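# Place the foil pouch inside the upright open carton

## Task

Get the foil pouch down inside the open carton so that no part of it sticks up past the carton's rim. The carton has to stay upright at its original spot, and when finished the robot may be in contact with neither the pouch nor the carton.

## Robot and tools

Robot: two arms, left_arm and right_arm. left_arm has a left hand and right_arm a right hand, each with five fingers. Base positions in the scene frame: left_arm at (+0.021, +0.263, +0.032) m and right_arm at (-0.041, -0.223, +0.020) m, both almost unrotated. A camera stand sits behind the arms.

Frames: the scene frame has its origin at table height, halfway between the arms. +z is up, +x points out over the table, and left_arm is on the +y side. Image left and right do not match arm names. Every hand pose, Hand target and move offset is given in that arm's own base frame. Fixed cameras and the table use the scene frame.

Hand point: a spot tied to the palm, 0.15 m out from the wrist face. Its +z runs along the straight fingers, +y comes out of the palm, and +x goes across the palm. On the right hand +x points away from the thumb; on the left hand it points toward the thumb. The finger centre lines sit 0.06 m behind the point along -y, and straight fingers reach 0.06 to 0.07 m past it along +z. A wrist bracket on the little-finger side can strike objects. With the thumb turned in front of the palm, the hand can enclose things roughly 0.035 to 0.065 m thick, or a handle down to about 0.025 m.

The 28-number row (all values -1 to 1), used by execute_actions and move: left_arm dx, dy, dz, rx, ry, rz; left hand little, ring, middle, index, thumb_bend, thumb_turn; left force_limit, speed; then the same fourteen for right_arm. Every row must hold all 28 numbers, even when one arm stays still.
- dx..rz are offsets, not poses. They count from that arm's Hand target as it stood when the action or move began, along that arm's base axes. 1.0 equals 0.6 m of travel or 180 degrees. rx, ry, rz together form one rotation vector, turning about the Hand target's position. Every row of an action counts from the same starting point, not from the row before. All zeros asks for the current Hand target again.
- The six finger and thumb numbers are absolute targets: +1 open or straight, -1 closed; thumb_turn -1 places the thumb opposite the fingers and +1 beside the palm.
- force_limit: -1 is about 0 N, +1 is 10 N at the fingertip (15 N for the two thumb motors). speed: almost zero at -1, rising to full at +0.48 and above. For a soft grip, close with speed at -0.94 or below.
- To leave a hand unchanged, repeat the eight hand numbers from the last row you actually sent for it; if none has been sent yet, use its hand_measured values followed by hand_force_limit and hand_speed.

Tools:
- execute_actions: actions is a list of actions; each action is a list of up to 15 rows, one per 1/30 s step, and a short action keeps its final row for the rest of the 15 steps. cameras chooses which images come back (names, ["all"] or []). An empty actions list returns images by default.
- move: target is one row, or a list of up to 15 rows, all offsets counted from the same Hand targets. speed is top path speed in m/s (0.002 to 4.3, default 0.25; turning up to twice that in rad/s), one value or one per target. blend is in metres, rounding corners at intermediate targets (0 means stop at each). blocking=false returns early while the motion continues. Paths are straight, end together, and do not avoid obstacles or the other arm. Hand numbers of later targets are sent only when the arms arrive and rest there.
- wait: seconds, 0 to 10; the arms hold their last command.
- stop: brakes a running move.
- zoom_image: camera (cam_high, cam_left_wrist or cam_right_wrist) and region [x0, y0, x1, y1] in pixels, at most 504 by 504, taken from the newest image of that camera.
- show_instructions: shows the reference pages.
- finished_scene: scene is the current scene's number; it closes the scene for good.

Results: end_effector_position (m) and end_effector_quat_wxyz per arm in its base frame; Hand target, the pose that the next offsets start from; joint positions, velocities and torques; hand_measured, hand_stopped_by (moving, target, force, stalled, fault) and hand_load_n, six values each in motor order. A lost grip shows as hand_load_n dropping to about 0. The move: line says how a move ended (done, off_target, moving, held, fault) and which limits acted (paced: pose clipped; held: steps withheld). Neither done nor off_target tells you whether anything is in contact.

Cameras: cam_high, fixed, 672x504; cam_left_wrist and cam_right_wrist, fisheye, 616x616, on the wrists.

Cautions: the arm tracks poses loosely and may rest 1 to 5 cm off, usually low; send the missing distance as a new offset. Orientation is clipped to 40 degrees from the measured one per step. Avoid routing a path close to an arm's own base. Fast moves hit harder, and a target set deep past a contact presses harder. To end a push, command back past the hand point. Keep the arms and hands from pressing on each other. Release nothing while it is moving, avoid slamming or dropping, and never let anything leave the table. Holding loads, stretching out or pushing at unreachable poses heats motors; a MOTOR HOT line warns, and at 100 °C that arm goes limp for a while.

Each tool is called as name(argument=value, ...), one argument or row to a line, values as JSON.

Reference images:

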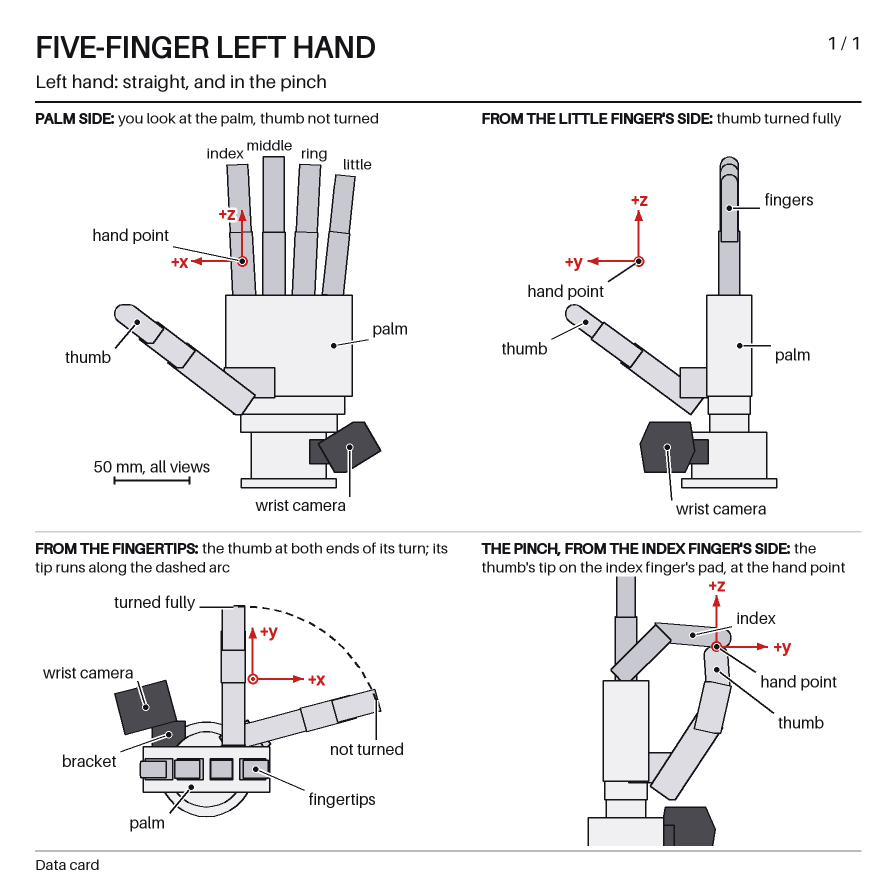

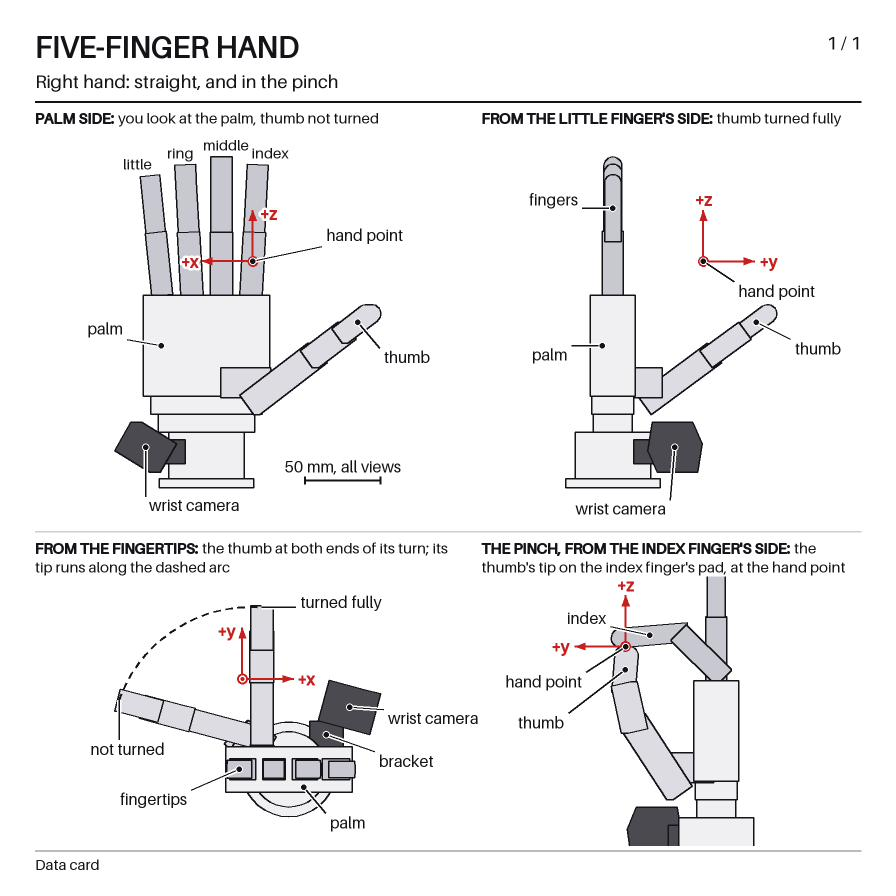

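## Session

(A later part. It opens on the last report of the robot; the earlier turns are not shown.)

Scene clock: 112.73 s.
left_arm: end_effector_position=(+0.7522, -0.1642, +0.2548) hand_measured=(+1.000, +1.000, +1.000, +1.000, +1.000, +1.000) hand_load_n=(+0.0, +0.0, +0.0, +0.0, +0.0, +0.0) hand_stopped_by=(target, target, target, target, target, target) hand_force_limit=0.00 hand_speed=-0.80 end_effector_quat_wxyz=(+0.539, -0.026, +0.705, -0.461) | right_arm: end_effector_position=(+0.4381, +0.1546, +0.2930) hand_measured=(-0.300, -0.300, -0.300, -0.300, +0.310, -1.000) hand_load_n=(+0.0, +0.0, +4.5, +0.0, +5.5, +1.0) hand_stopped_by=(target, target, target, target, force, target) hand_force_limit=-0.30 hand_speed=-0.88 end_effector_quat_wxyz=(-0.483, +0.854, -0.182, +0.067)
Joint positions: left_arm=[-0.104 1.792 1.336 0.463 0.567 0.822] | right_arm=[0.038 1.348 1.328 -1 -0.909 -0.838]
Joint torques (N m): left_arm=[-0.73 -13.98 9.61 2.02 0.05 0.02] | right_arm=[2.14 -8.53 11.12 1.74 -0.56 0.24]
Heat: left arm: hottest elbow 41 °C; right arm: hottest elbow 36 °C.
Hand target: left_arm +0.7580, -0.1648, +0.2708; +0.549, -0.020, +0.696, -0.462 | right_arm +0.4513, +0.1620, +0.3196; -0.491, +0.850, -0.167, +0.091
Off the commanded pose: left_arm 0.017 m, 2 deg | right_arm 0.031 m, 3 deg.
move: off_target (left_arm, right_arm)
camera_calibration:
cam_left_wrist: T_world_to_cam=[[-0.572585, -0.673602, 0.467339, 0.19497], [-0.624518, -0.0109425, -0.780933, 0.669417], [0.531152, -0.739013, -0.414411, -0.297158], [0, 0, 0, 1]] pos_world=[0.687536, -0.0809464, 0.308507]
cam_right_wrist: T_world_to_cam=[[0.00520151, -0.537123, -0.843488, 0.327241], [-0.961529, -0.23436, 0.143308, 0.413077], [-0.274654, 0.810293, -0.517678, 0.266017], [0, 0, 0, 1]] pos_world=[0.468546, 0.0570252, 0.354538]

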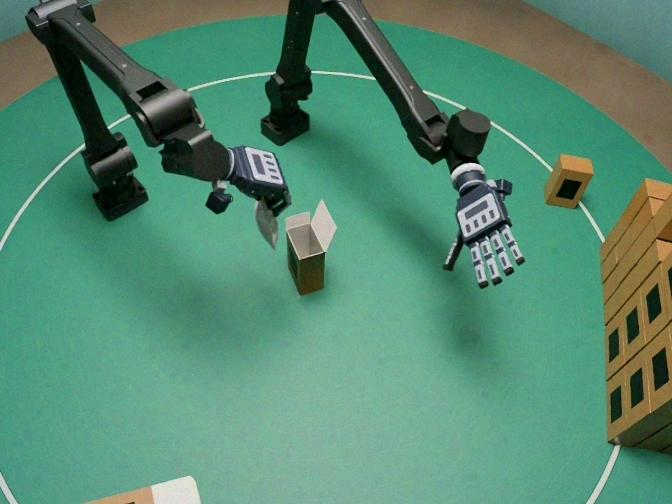

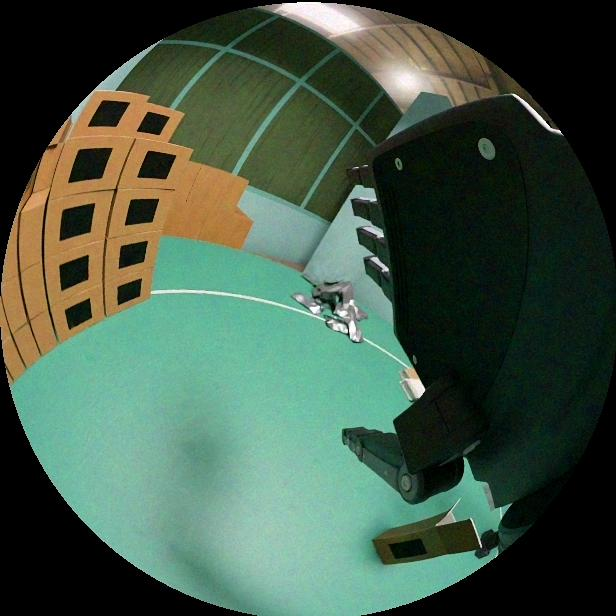

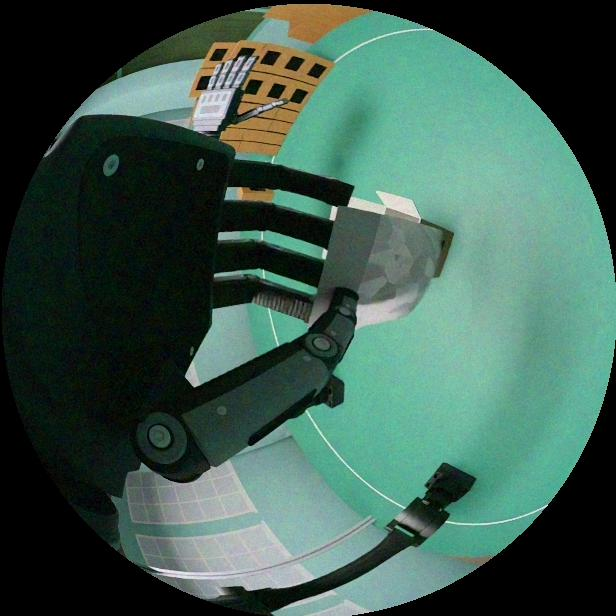

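move(
  target=[0,0,0,0,0,0,1,1,1,1,1,1,0,-0.8,0.045,0.123,-0.01,0,0,0,-0.3,-0.3,-0.3,-0.3,-0.25,-1,-0.3,-0.88],
  speed=0.1,
  cameras=["cam_high", "cam_right_wrist"],
)

zoom_image(
  camera="cam_right_wrist",
  region=[290, 160, 490, 360],
)

zoom_image(
  camera="cam_high",
  region=[230, 140, 390, 300],
)

Scene clock: 135.87 s.
left_arm: end_effector_position=(+0.7522, -0.1642, +0.2548) hand_measured=(+1.000, +1.000, +1.000, +1.000, +1.000, +1.000) hand_load_n=(+0.0, +0.0, +0.0, +0.0, +0.0, +0.0) hand_stopped_by=(target, target, target, target, target, target) hand_force_limit=0.00 hand_speed=-0.80 end_effector_quat_wxyz=(+0.539, -0.026, +0.705, -0.461) | right_arm: end_effector_position=(+0.4637, +0.2246, +0.2848) hand_measured=(-0.300, -0.300, -0.300, -0.300, +0.310, -1.000) hand_load_n=(+0.0, +0.0, +4.5, +0.0, +5.5, +1.0) hand_stopped_by=(target, target, target, target, force, target) hand_force_limit=-0.30 hand_speed=-0.88 end_effector_quat_wxyz=(-0.478, +0.856, -0.182, +0.068)
Joint positions: left_arm=[-0.104 1.792 1.336 0.463 0.567 0.822] | right_arm=[0.192 1.416 1.362 -0.829 -0.81 -0.655]
Joint torques (N m): left_arm=[-0.67 -13.92 9.61 2.02 0.05 0.02] | right_arm=[2.26 -9.35 11.56 2.02 -0.45 0.24]
Heat: left arm: hottest elbow 42 °C; right arm: hottest elbow 38 °C.
Hand target: left_arm +0.7580, -0.1648, +0.2708; +0.549, -0.020, +0.696, -0.462 | right_arm +0.4782, +0.2359, +0.3136; -0.491, +0.850, -0.167, +0.090
Off the commanded pose: left_arm 0.017 m, 2 deg | right_arm 0.034 m, 4 deg.
move: off_target (left_arm, right_arm)
camera_calibration:
cam_right_wrist: T_world_to_cam=[[0.00437526, -0.546449, -0.837481, 0.358488], [-0.96151, -0.232387, 0.146608, 0.453954], [-0.274734, 0.804605, -0.526434, 0.215962], [0, 0, 0, 1]] pos_world=[0.494245, 0.127625, 0.347364]
Images, in order (width x height): cam_high 672x504, cam_right_wrist 616x616.

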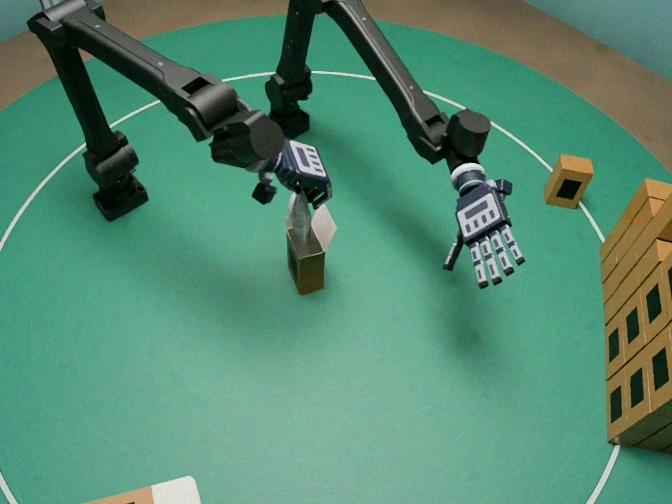

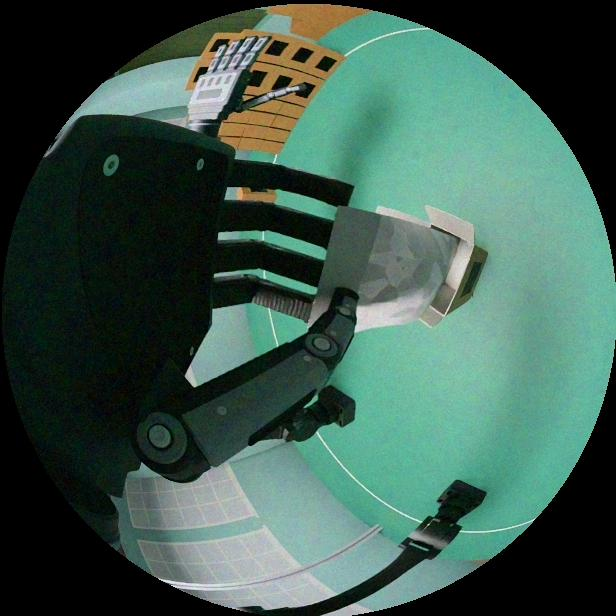

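Scaled by 2.520 from the camera's 616x616 image, which has a finer 880x880 frame.

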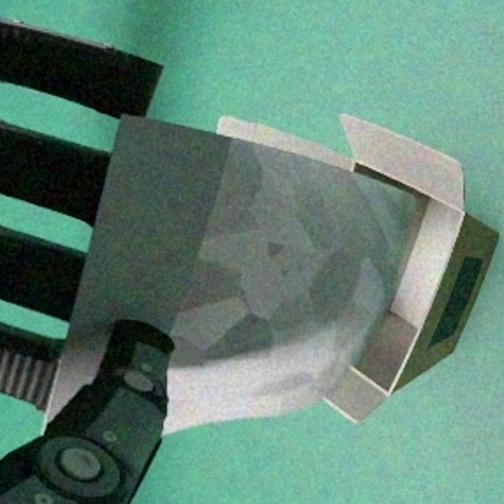

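Scaled by 3.150 from the camera's 672x504 image, which has a finer 960x720 frame.

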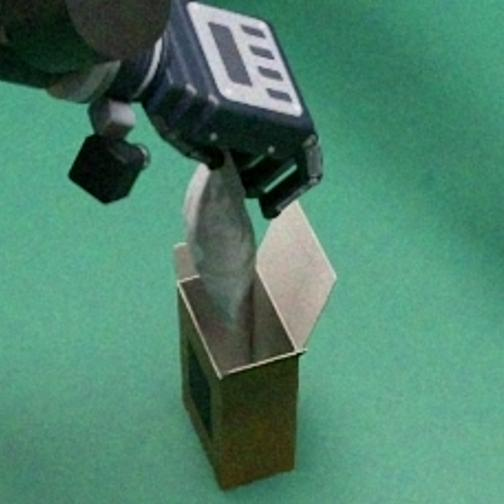

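zoom_image(
  camera="cam_right_wrist",
  region=[370, 190, 500, 340],
)

Scaled by 3.360 from the camera's 616x616 image, which has a finer 880x880 frame.

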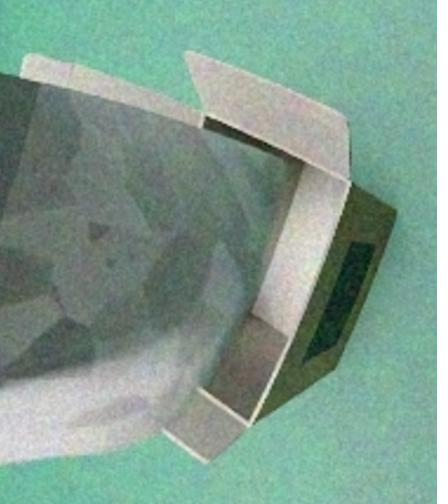

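move(
  target=[0,0,0,0,0,0,1,1,1,1,1,1,0,-0.8,0.008,0.011,-0.095,0,0,0,-0.3,-0.3,-0.3,-0.3,-0.25,-1,-0.3,-0.88],
  speed=0.06,
  cameras=["cam_high", "cam_right_wrist"],
)

zoom_image(
  camera="cam_right_wrist",
  region=[350, 180, 500, 330],
)

zoom_image(
  camera="cam_high",
  region=[250, 180, 370, 300],
)

Scene clock: 157.17 s.
left_arm: end_effector_position=(+0.7522, -0.1642, +0.2548) hand_measured=(+1.000, +1.000, +1.000, +1.000, +1.000, +1.000) hand_load_n=(+0.0, +0.0, +0.0, +0.0, +0.0, +0.0) hand_stopped_by=(target, target, target, target, target, target) hand_force_limit=0.00 hand_speed=-0.80 end_effector_quat_wxyz=(+0.539, -0.026, +0.705, -0.461) | right_arm: end_effector_position=(+0.4817, +0.2326, +0.2506) hand_measured=(-0.300, -0.300, -0.300, -0.300, +0.310, -1.000) hand_load_n=(+0.0, +0.0, +4.5, +0.0, +5.5, +0.5) hand_stopped_by=(target, target, target, target, force, target) hand_force_limit=-0.30 hand_speed=-0.88 end_effector_quat_wxyz=(-0.486, +0.852, -0.173, +0.088)
Joint positions: left_arm=[-0.104 1.792 1.336 0.463 0.567 0.822] | right_arm=[0.202 1.449 1.294 -0.673 -0.801 -0.642]
Joint torques (N m): left_arm=[-0.73 -13.92 9.59 2.02 0.05 0.02] | right_arm=[2.55 -9.93 7.98 2.17 -0.42 0.22]
Heat: left arm: hottest elbow 42 °C; right arm: hottest elbow 39 °C.
Hand target: left_arm +0.7580, -0.1648, +0.2708; +0.549, -0.020, +0.696, -0.462 | right_arm +0.4830, +0.2424, +0.2565; -0.491, +0.850, -0.167, +0.090
Off the commanded pose: left_arm 0.017 m, 2 deg | right_arm 0.012 m, 1 deg.
move: off_target (left_arm, right_arm)
camera_calibration:
cam_right_wrist: T_world_to_cam=[[0.0407856, -0.539636, -0.84091, 0.315946], [-0.96783, -0.230464, 0.100954, 0.49201], [-0.248278, 0.80974, -0.531675, 0.18384], [0, 0, 0, 1]] pos_world=[0.50894, 0.135024, 0.313755]
Images, in order (width x height): cam_high 672x504, cam_right_wrist 616x616.

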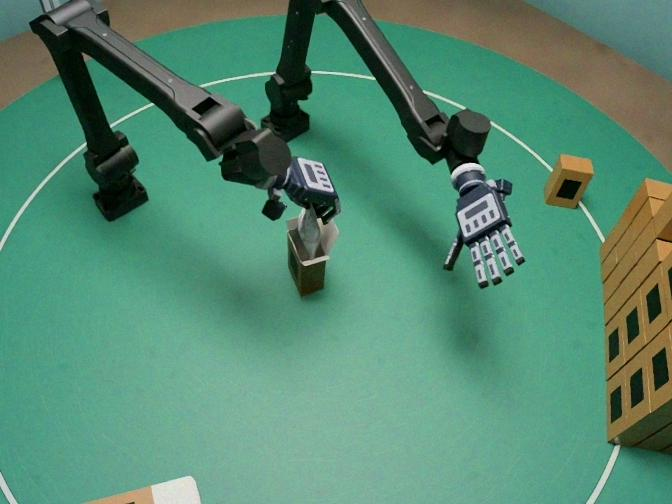

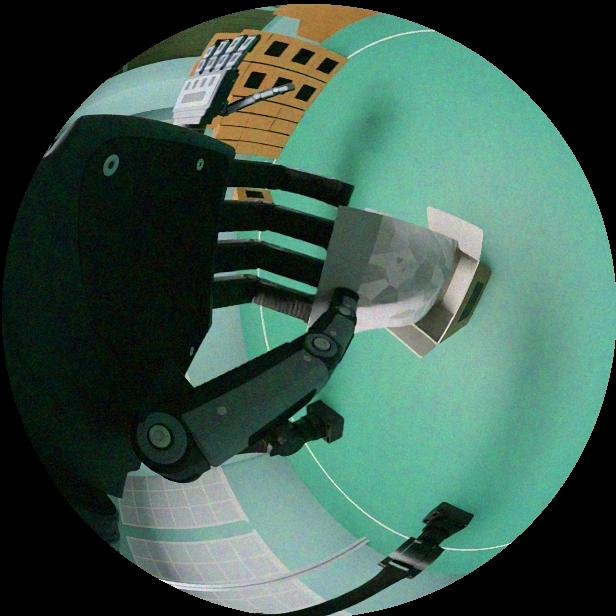

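Scaled by 3.360 from the camera's 616x616 image, which has a finer 880x880 frame.

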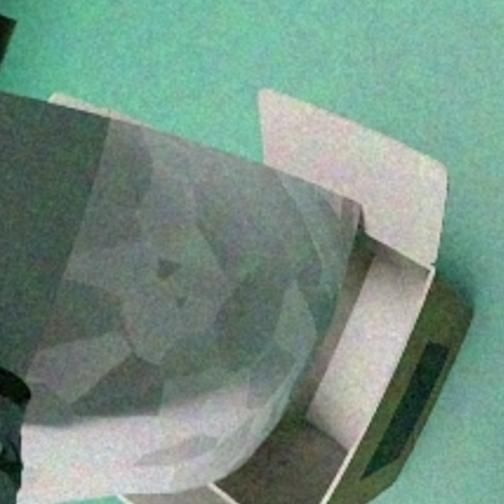

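Scaled by 4.200 from the camera's 672x504 image, which has a finer 960x720 frame.

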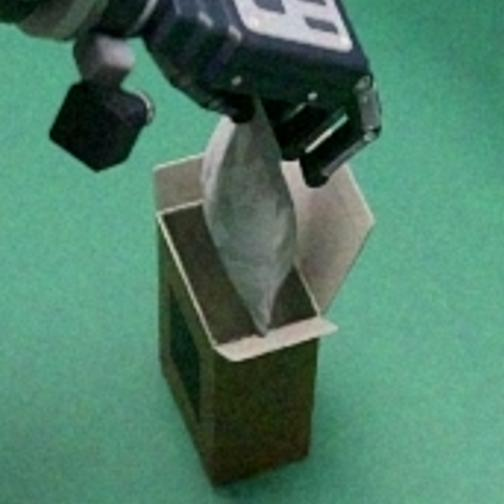

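move(
  target=[0,0,0,0,0,0,1,1,1,1,1,1,0,-0.8,-0.015,0.011,0,0,0,0,-0.3,-0.3,-0.3,-0.3,-0.25,-1,-0.3,-0.88],
  speed=0.04,
  cameras=["cam_high", "cam_right_wrist"],
)

zoom_image(
  camera="cam_right_wrist",
  region=[380, 200, 500, 350],
)

zoom_image(
  camera="cam_high",
  region=[270, 200, 350, 300],
)

Scene clock: 168.77 s.
left_arm: end_effector_position=(+0.7522, -0.1642, +0.2548) hand_measured=(+1.000, +1.000, +1.000, +1.000, +1.000, +1.000) hand_load_n=(+0.0, +0.0, +0.0, +0.0, +0.0, +0.0) hand_stopped_by=(target, target, target, target, target, target) hand_force_limit=0.00 hand_speed=-0.80 end_effector_quat_wxyz=(+0.539, -0.026, +0.705, -0.461) | right_arm: end_effector_position=(+0.4756, +0.2405, +0.2428) hand_measured=(-0.300, -0.300, -0.300, -0.300, +0.310, -1.000) hand_load_n=(+0.0, +0.0, +4.5, +0.0, +5.0, +0.5) hand_stopped_by=(target, target, target, target, force, target) hand_force_limit=-0.30 hand_speed=-0.88 end_effector_quat_wxyz=(-0.483, +0.854, -0.175, +0.082)
Joint positions: left_arm=[-0.104 1.792 1.336 0.463 0.567 0.822] | right_arm=[0.221 1.447 1.274 -0.656 -0.789 -0.625]
Joint torques (N m): left_arm=[-0.73 -13.92 9.61 2.02 0.05 0.02] | right_arm=[2.32 -11.22 7.75 2.07 -0.38 0.23]
Heat: left arm: hottest elbow 42 °C; right arm: hottest elbow 39 °C.
Hand target: left_arm +0.7580, -0.1648, +0.2708; +0.549, -0.020, +0.696, -0.462 | right_arm +0.4740, +0.2490, +0.2565; -0.491, +0.850, -0.167, +0.090
Off the commanded pose: left_arm 0.017 m, 2 deg | right_arm 0.016 m, 2 deg.
move: off_target (left_arm, right_arm)
camera_calibration:
cam_right_wrist: T_world_to_cam=[[0.0312349, -0.54234, -0.839578, 0.31881], [-0.965814, -0.232651, 0.114354, 0.485148], [-0.257347, 0.807305, -0.531067, 0.176574], [0, 0, 0, 1]] pos_world=[0.504045, 0.143225, 0.30596]
Images, in order (width x height): cam_high 672x504, cam_right_wrist 616x616.

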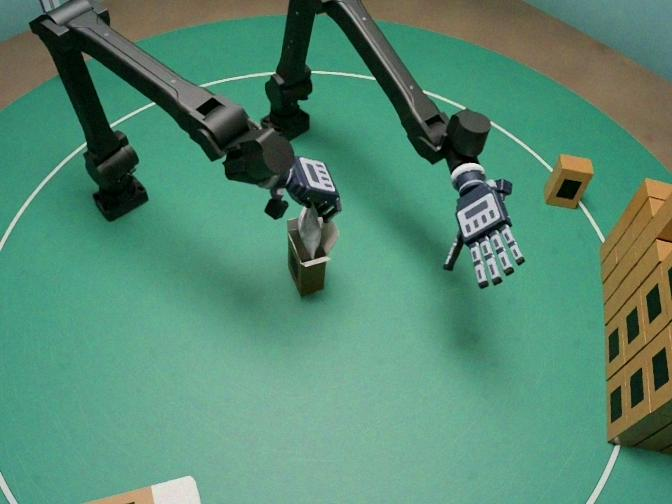

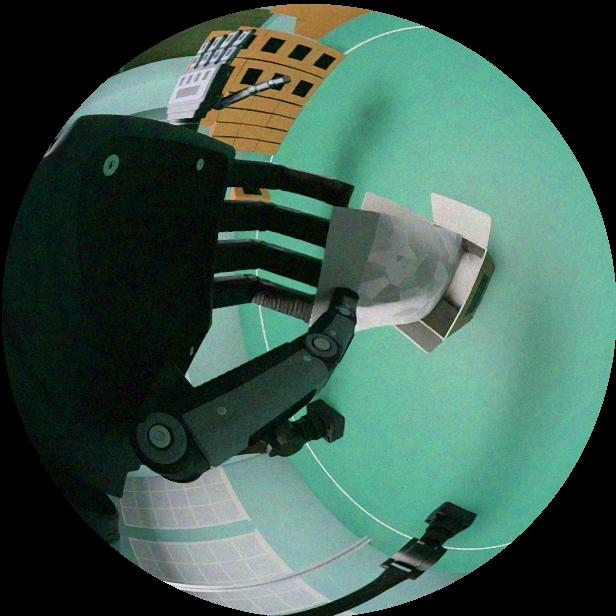

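Scaled by 3.360 from the camera's 616x616 image, which has a finer 880x880 frame.

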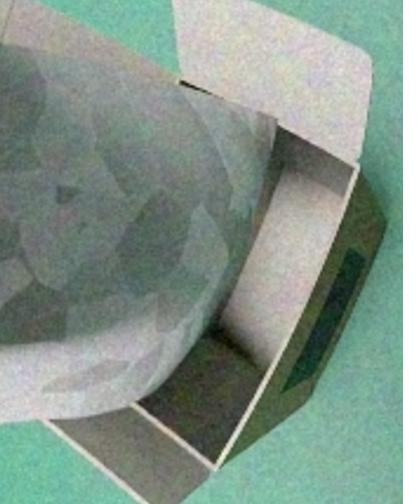

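Scaled by 5.040 from the camera's 672x504 image, which has a finer 960x720 frame.

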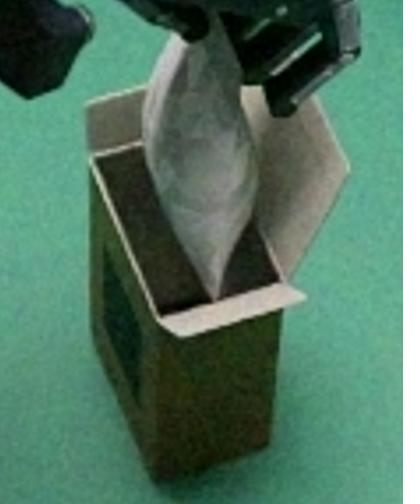

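move(
  target=[0,0,0,0,0,0,1,1,1,1,1,1,0,-0.8,-0.004,0,-0.035,0,0,0,-0.3,-0.3,-0.3,-0.3,-0.25,-1,-0.3,-0.88],
  speed=0.04,
  cameras=["cam_high", "cam_right_wrist"],
)

zoom_image(
  camera="cam_right_wrist",
  region=[380, 200, 500, 350],
)

zoom_image(
  camera="cam_high",
  region=[270, 200, 350, 300],
)

Scene clock: 176.77 s.
left_arm: end_effector_position=(+0.7522, -0.1642, +0.2548) hand_measured=(+1.000, +1.000, +1.000, +1.000, +1.000, +1.000) hand_load_n=(+0.0, +0.0, +0.0, +0.0, +0.0, +0.0) hand_stopped_by=(target, target, target, target, target, target) hand_force_limit=0.00 hand_speed=-0.80 end_effector_quat_wxyz=(+0.539, -0.026, +0.705, -0.461) | right_arm: end_effector_position=(+0.4739, +0.2404, +0.2267) hand_measured=(-0.300, -0.300, -0.300, -0.300, +0.310, -1.000) hand_load_n=(+0.0, +0.0, +4.5, +0.0, +5.0, +0.5) hand_stopped_by=(target, target, target, target, force, target) hand_force_limit=-0.30 hand_speed=-0.88 end_effector_quat_wxyz=(-0.486, +0.853, -0.173, +0.086)
Joint positions: left_arm=[-0.104 1.792 1.336 0.463 0.567 0.822] | right_arm=[0.222 1.446 1.226 -0.597 -0.789 -0.622]
Joint torques (N m): left_arm=[-0.67 -13.92 9.61 2.03 0.05 0.02] | right_arm=[2.43 -10.87 7.42 2 -0.34 0.22]
Heat: left arm: hottest elbow 42 °C; right arm: hottest elbow 39 °C.
Hand target: left_arm +0.7580, -0.1648, +0.2708; +0.549, -0.020, +0.696, -0.462 | right_arm +0.4717, +0.2490, +0.2356; -0.491, +0.850, -0.167, +0.091
Off the commanded pose: left_arm 0.017 m, 2 deg | right_arm 0.013 m, 1 deg.
move: off_target (left_arm, right_arm)
camera_calibration:
cam_right_wrist: T_world_to_cam=[[0.0384916, -0.539559, -0.841067, 0.301514], [-0.967183, -0.231662, 0.104352, 0.487957], [-0.251148, 0.809449, -0.53077, 0.164064], [0, 0, 0, 1]] pos_world=[0.501542, 0.142924, 0.289754]
Images, in order (width x height): cam_high 672x504, cam_right_wrist 616x616.

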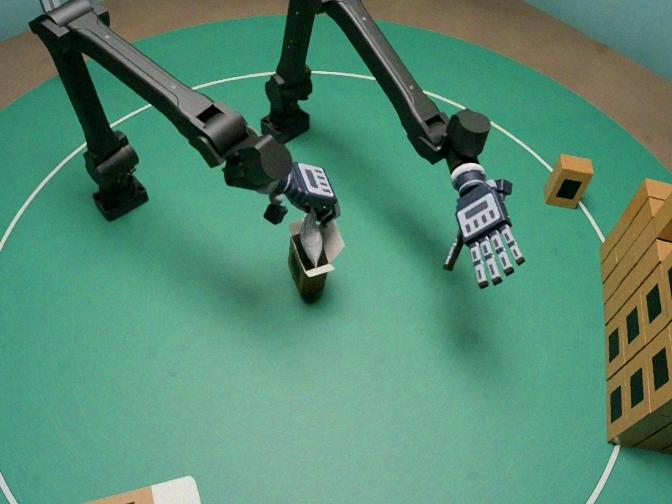

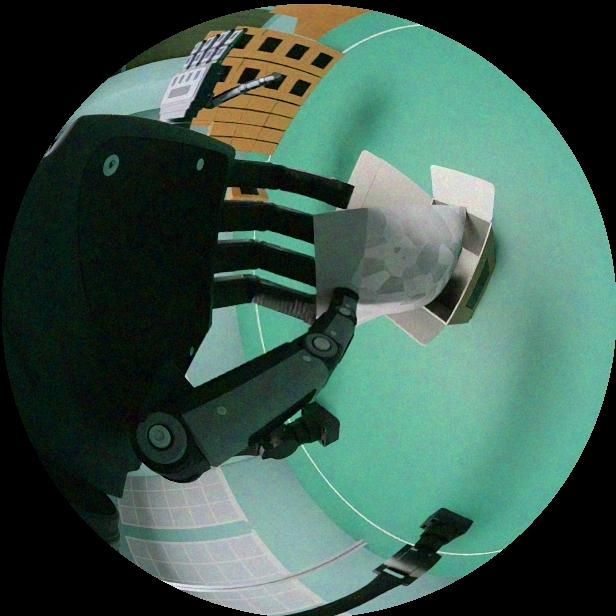

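Scaled by 3.360 from the camera's 616x616 image, which has a finer 880x880 frame.

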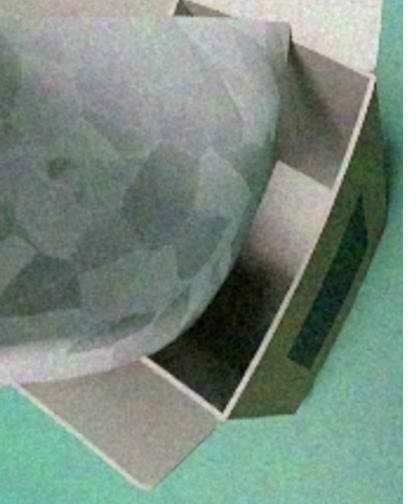

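Scaled by 5.040 from the camera's 672x504 image, which has a finer 960x720 frame.

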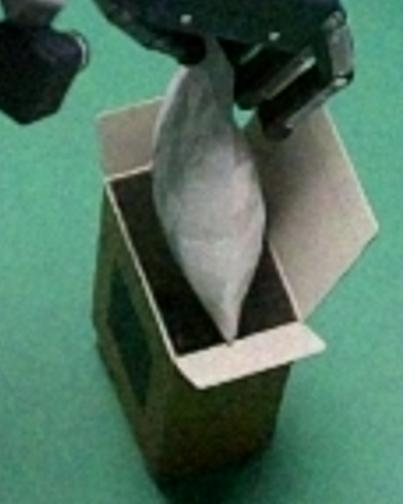

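move(
  target=[0,0,0,0,0,0,1,1,1,1,1,1,0,-0.8,0,0,0.085,0,0,0,-0.3,-0.3,-0.3,-0.3,-0.25,-1,-0.3,-0.88],
  speed=0.04,
  cameras=["cam_high", "cam_right_wrist"],
)

zoom_image(
  camera="cam_right_wrist",
  region=[380, 200, 500, 350],
)

zoom_image(
  camera="cam_high",
  region=[270, 200, 350, 300],
)

Scene clock: 180.10 s.
left_arm: end_effector_position=(+0.7522, -0.1642, +0.2548) hand_measured=(+1.000, +1.000, +1.000, +1.000, +1.000, +1.000) hand_load_n=(+0.0, +0.0, +0.0, +0.0, +0.0, +0.0) hand_stopped_by=(target, target, target, target, target, target) hand_force_limit=0.00 hand_speed=-0.80 end_effector_quat_wxyz=(+0.539, -0.026, +0.705, -0.461) | right_arm: end_effector_position=(+0.4635, +0.2381, +0.2503) hand_measured=(-0.300, -0.300, -0.300, -0.300, +0.310, -1.000) hand_load_n=(+0.0, +0.0, +4.5, +0.0, +5.0, +1.0) hand_stopped_by=(target, target, target, target, force, target) hand_force_limit=-0.30 hand_speed=-0.88 end_effector_quat_wxyz=(-0.478, +0.856, -0.183, +0.070)
Joint positions: left_arm=[-0.104 1.792 1.336 0.463 0.567 0.822] | right_arm=[0.222 1.426 1.279 -0.709 -0.788 -0.62]
Joint torques (N m): left_arm=[-0.67 -13.98 9.59 2.02 0.05 0.02] | right_arm=[2.32 -10.99 11.47 1.14 -0.4 0.21]
Heat: left arm: hottest elbow 42 °C; right arm: hottest elbow 39 °C.
Hand target: left_arm +0.7580, -0.1648, +0.2708; +0.549, -0.020, +0.696, -0.462 | right_arm +0.4716, +0.2490, +0.2865; -0.491, +0.850, -0.167, +0.090
Off the commanded pose: left_arm 0.017 m, 2 deg | right_arm 0.039 m, 3 deg.
move: off_target (left_arm, right_arm)
camera_calibration:
cam_right_wrist: T_world_to_cam=[[0.00403982, -0.546646, -0.837354, 0.337213], [-0.962475, -0.229338, 0.145074, 0.46198], [-0.271341, 0.805346, -0.527059, 0.185215], [0, 0, 0, 1]] pos_world=[0.493538, 0.141124, 0.312965]
Images, in order (width x height): cam_high 672x504, cam_right_wrist 616x616.

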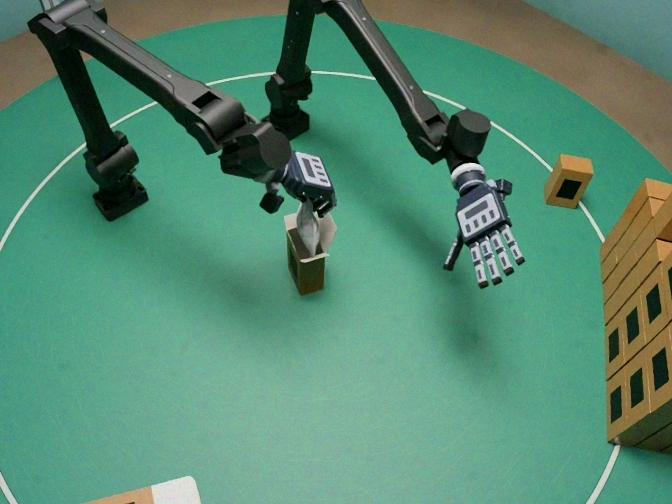

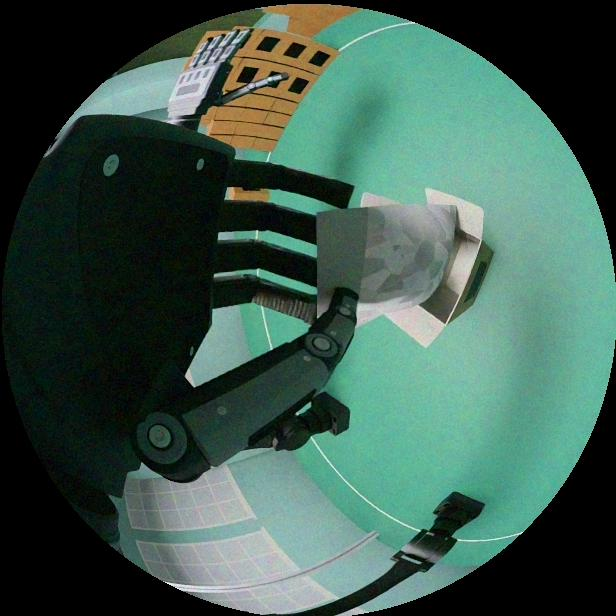

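Scaled by 3.360 from the camera's 616x616 image, which has a finer 880x880 frame.

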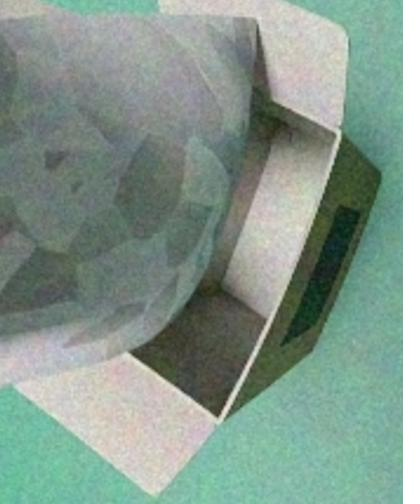

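Scaled by 5.040 from the camera's 672x504 image, which has a finer 960x720 frame.

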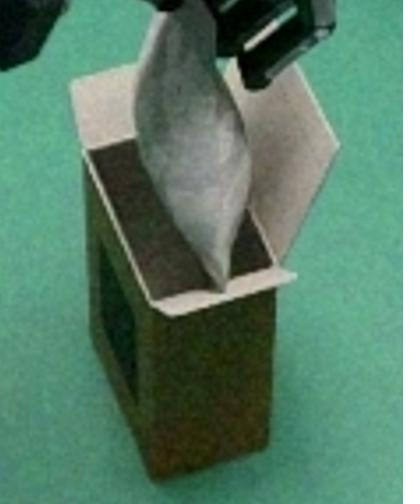

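move(
  target=[
    [0,0,0,0,0,0,1,1,1,1,1,1,0,-0.8,0,0,0.05,0,0,0,-0.3,-0.3,-0.3,-0.3,-0.25,-1,-0.3,-0.88],
    [0,0,0,0,0,0,1,1,1,1,1,1,0,-0.8,0.015,0,0.05,0.0335,0.085,0,-1,-0.3,-0.3,-0.3,-0.25,-1,-0.3,-0.88],
  ],
  speed=0.08,
  cameras=["cam_high", "cam_right_wrist"],
)

zoom_image(
  camera="cam_right_wrist",
  region=[300, 160, 500, 360],
)

zoom_image(
  camera="cam_high",
  region=[260, 180, 360, 300],
)

Scene clock: 201.03 s.
left_arm: end_effector_position=(+0.7522, -0.1642, +0.2548) hand_measured=(+1.000, +1.000, +1.000, +1.000, +1.000, +1.000) hand_load_n=(+0.0, +0.0, +0.0, +0.0, +0.0, +0.0) hand_stopped_by=(target, target, target, target, target, target) hand_force_limit=0.00 hand_speed=-0.80 end_effector_quat_wxyz=(+0.539, -0.026, +0.705, -0.461) | right_arm: end_effector_position=(+0.4653, +0.2533, +0.2916) hand_measured=(-1.000, -0.300, -0.300, -0.300, +0.310, -1.000) hand_load_n=(+0.0, +0.0, +4.5, +0.0, +5.0, +0.5) hand_stopped_by=(target, target, target, target, force, target) hand_force_limit=-0.30 hand_speed=-0.88 end_effector_quat_wxyz=(-0.498, +0.834, -0.234, -0.049)
Joint positions: left_arm=[-0.104 1.792 1.336 0.463 0.567 0.822] | right_arm=[0.204 1.541 1.485 -0.943 -0.935 -0.525]
Joint torques (N m): left_arm=[-0.67 -13.92 9.61 2.02 0.05 0.02] | right_arm=[-0.09 -10.87 11.34 0.81 -0.8 0.26]
Heat: left arm: hottest elbow 42 °C; right arm: hottest elbow 40 °C.
Hand target: left_arm +0.7580, -0.1648, +0.2708; +0.549, -0.020, +0.696, -0.462 | right_arm +0.4807, +0.2491, +0.3168; -0.509, +0.828, -0.235, -0.032
Off the commanded pose: left_arm 0.017 m, 2 deg | right_arm 0.030 m, 2 deg.
move: off_target (left_arm, right_arm); target 2's new numbers were sent with right_arm's hand 0.030 m and 2 deg from that target
camera_calibration:
cam_right_wrist: T_world_to_cam=[[-0.192948, -0.458038, -0.86774, 0.458126], [-0.897748, -0.274507, 0.344519, 0.38438], [-0.396004, 0.845486, -0.358237, 0.193859], [0, 0, 0, 1]] pos_world=[0.51024, 0.151449, 0.334556]
Images, in order (width x height): cam_high 672x504, cam_right_wrist 616x616.

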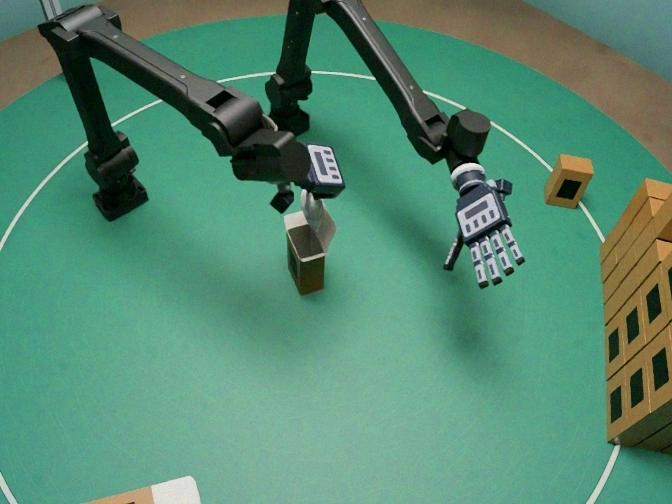

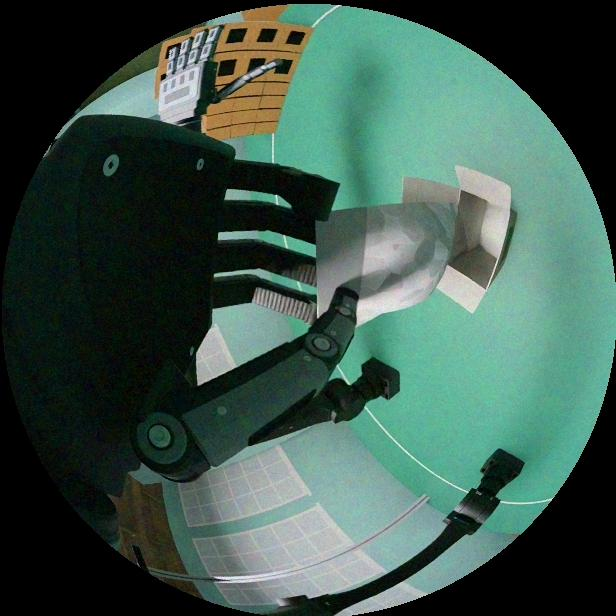

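Scaled by 2.520 from the camera's 616x616 image, which has a finer 880x880 frame.

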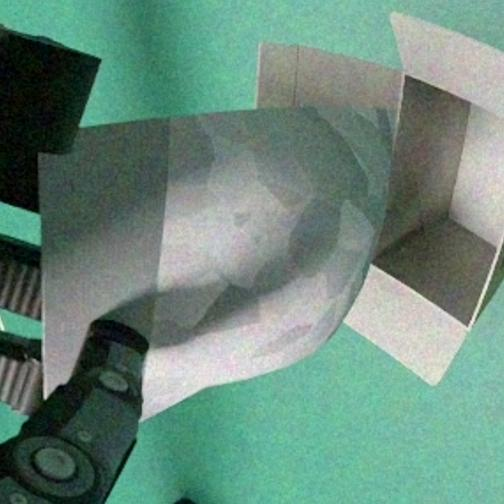

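Scaled by 4.200 from the camera's 672x504 image, which has a finer 960x720 frame.

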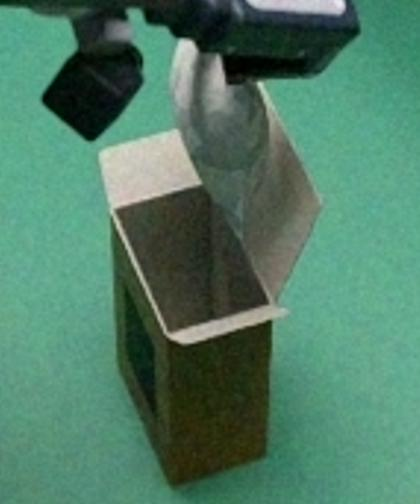

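move(
  target=[0,0,0,0,0,0,1,1,1,1,1,1,0,-0.8,-0.0203,-0.0135,-0.0997,0,0,0,-1,-0.3,-0.3,-0.3,-0.25,-1,-0.3,-0.88],
  speed=0.06,
  cameras=["cam_high", "cam_right_wrist"],
)

zoom_image(
  camera="cam_right_wrist",
  region=[380, 180, 520, 320],
)

zoom_image(
  camera="cam_high",
  region=[270, 200, 350, 300],
)

Scene clock: 214.27 s.
left_arm: end_effector_position=(+0.7522, -0.1642, +0.2548) hand_measured=(+1.000, +1.000, +1.000, +1.000, +1.000, +1.000) hand_load_n=(+0.0, +0.0, +0.0, +0.0, +0.0, +0.0) hand_stopped_by=(target, target, target, target, target, target) hand_force_limit=0.00 hand_speed=-0.80 end_effector_quat_wxyz=(+0.539, -0.026, +0.705, -0.461) | right_arm: end_effector_position=(+0.4616, +0.2477, +0.2459) hand_measured=(-1.000, -0.300, -0.300, -0.300, +0.310, -1.000) hand_load_n=(+0.0, +0.0, +4.5, +0.0, +5.0, +0.5) hand_stopped_by=(target, target, target, target, force, target) hand_force_limit=-0.30 hand_speed=-0.88 end_effector_quat_wxyz=(-0.500, +0.831, -0.238, -0.049)
Joint positions: left_arm=[-0.104 1.792 1.336 0.463 0.567 0.822] | right_arm=[0.193 1.541 1.362 -0.822 -0.941 -0.525]
Joint torques (N m): left_arm=[-0.73 -13.92 9.59 2.02 0.05 0.02] | right_arm=[-0.38 -12.04 7.64 1.73 -0.78 0.07]
Heat: left arm: hottest elbow 42 °C; right arm: hottest elbow 41 °C.
Hand target: left_arm +0.7580, -0.1648, +0.2708; +0.549, -0.020, +0.696, -0.462 | right_arm +0.4683, +0.2410, +0.2568; -0.509, +0.828, -0.235, -0.032
Off the commanded pose: left_arm 0.017 m, 2 deg | right_arm 0.015 m, 2 deg.
move: off_target (left_arm, right_arm)
camera_calibration:
cam_right_wrist: T_world_to_cam=[[-0.198942, -0.451975, -0.869563, 0.416901], [-0.8987, -0.269733, 0.345808, 0.394235], [-0.390847, 0.850272, -0.352529, 0.17573], [0, 0, 0, 1]] pos_world=[0.505922, 0.145349, 0.288142]
Images, in order (width x height): cam_high 672x504, cam_right_wrist 616x616.

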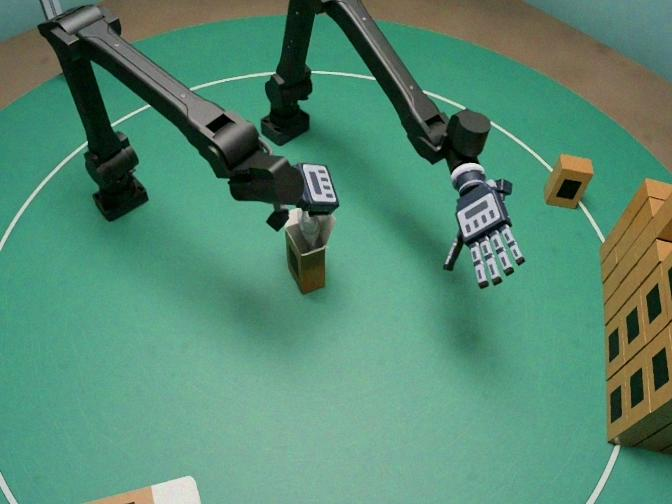

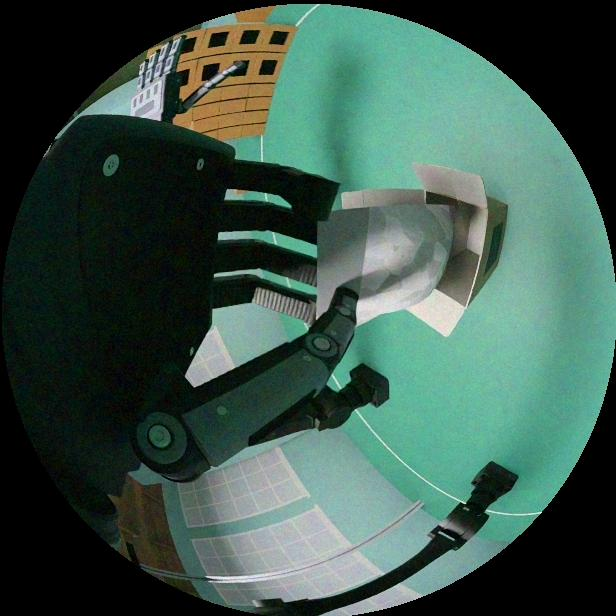

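Scaled by 3.600 from the camera's 616x616 image, which has a finer 880x880 frame.

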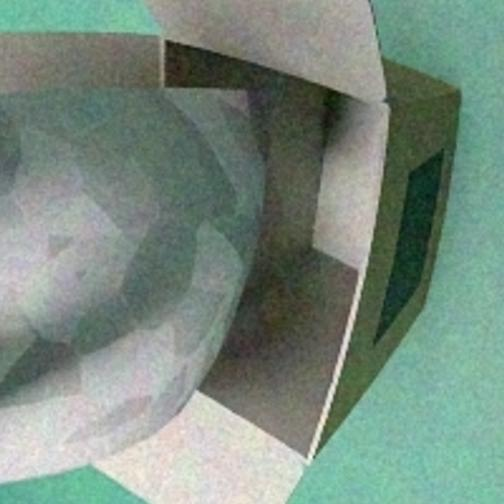

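Scaled by 5.040 from the camera's 672x504 image, which has a finer 960x720 frame.

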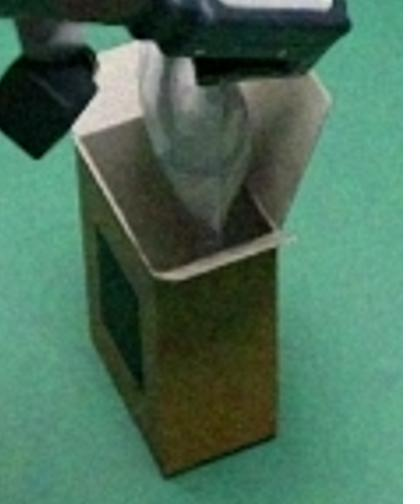

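move(
  target=[0,0,0,0,0,0,1,1,1,1,1,1,0,-0.8,0.009,-0.003,0.07,0,0,0,-1,-0.3,-0.3,-0.3,-0.25,-1,-0.3,-0.88],
  speed=0.06,
  cameras=["cam_high", "cam_right_wrist"],
)

zoom_image(
  camera="cam_right_wrist",
  region=[380, 180, 520, 320],
)

zoom_image(
  camera="cam_high",
  region=[270, 200, 350, 300],
)

Scene clock: 219.73 s.
left_arm: end_effector_position=(+0.7522, -0.1642, +0.2548) hand_measured=(+1.000, +1.000, +1.000, +1.000, +1.000, +1.000) hand_load_n=(+0.0, +0.0, +0.0, +0.0, +0.0, +0.0) hand_stopped_by=(target, target, target, target, target, target) hand_force_limit=0.00 hand_speed=-0.80 end_effector_quat_wxyz=(+0.539, -0.026, +0.705, -0.461) | right_arm: end_effector_position=(+0.4592, +0.2448, +0.2670) hand_measured=(-1.000, -0.300, -0.300, -0.300, +0.310, -1.000) hand_load_n=(+0.0, +0.0, +4.5, +0.0, +5.0, +1.0) hand_stopped_by=(target, target, target, target, force, target) hand_force_limit=-0.30 hand_speed=-0.88 end_effector_quat_wxyz=(-0.494, +0.831, -0.248, -0.061)
Joint positions: left_arm=[-0.104 1.792 1.336 0.463 0.567 0.822] | right_arm=[0.188 1.54 1.421 -0.915 -0.943 -0.525]
Joint torques (N m): left_arm=[-0.73 -13.92 9.61 2 0.05 0.02] | right_arm=[-0.09 -12.16 11.15 0.75 -0.82 -0.01]
Heat: left arm: hottest elbow 42 °C; right arm: hottest elbow 41 °C.
Hand target: left_arm +0.7580, -0.1648, +0.2708; +0.549, -0.020, +0.696, -0.462 | right_arm +0.4738, +0.2392, +0.2987; -0.509, +0.828, -0.235, -0.032
Off the commanded pose: left_arm 0.017 m, 2 deg | right_arm 0.035 m, 4 deg.
move: off_target (left_arm, right_arm)
camera_calibration:
cam_right_wrist: T_world_to_cam=[[-0.23033, -0.455278, -0.860041, 0.446113], [-0.887559, -0.264078, 0.377494, 0.369002], [-0.398982, 0.850285, -0.343261, 0.186061], [0, 0, 0, 1]] pos_world=[0.5045, 0.142346, 0.308247]
Images, in order (width x height): cam_high 672x504, cam_right_wrist 616x616.

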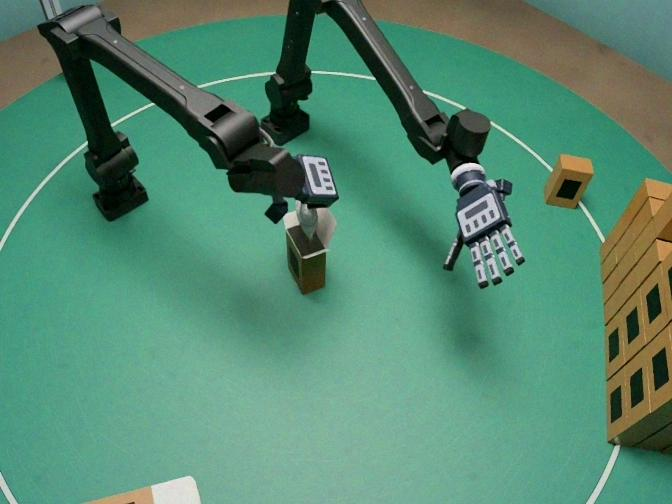

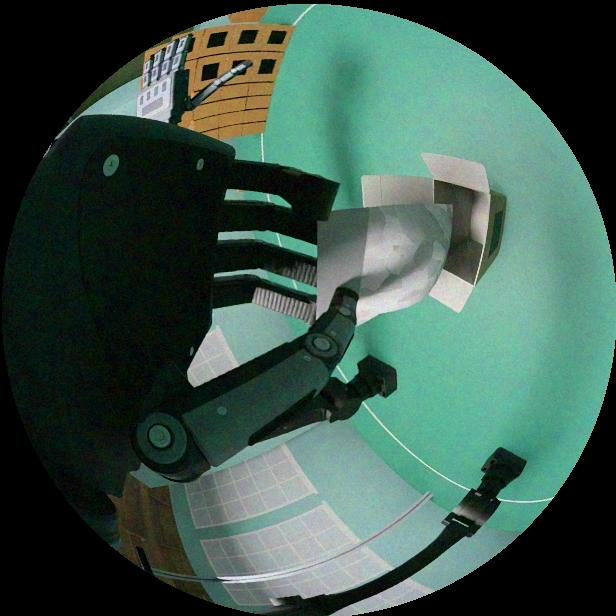

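Scaled by 3.600 from the camera's 616x616 image, which has a finer 880x880 frame.

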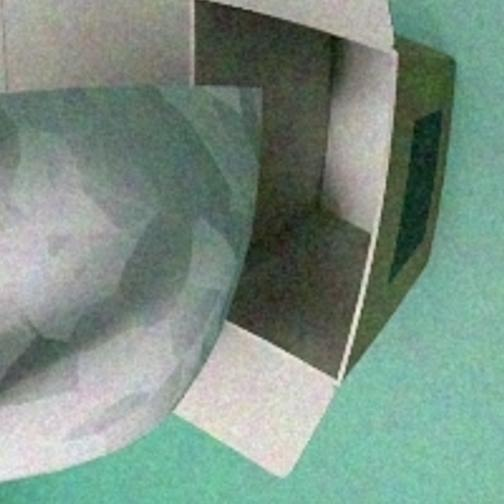

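Scaled by 5.040 from the camera's 672x504 image, which has a finer 960x720 frame.

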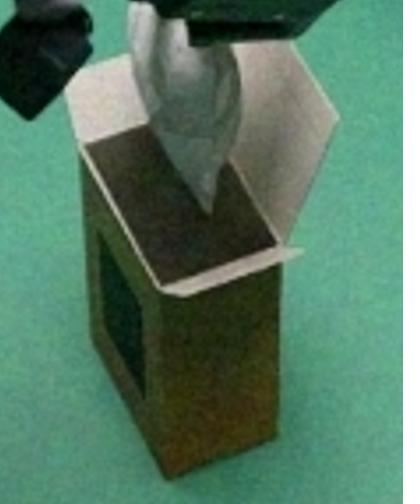

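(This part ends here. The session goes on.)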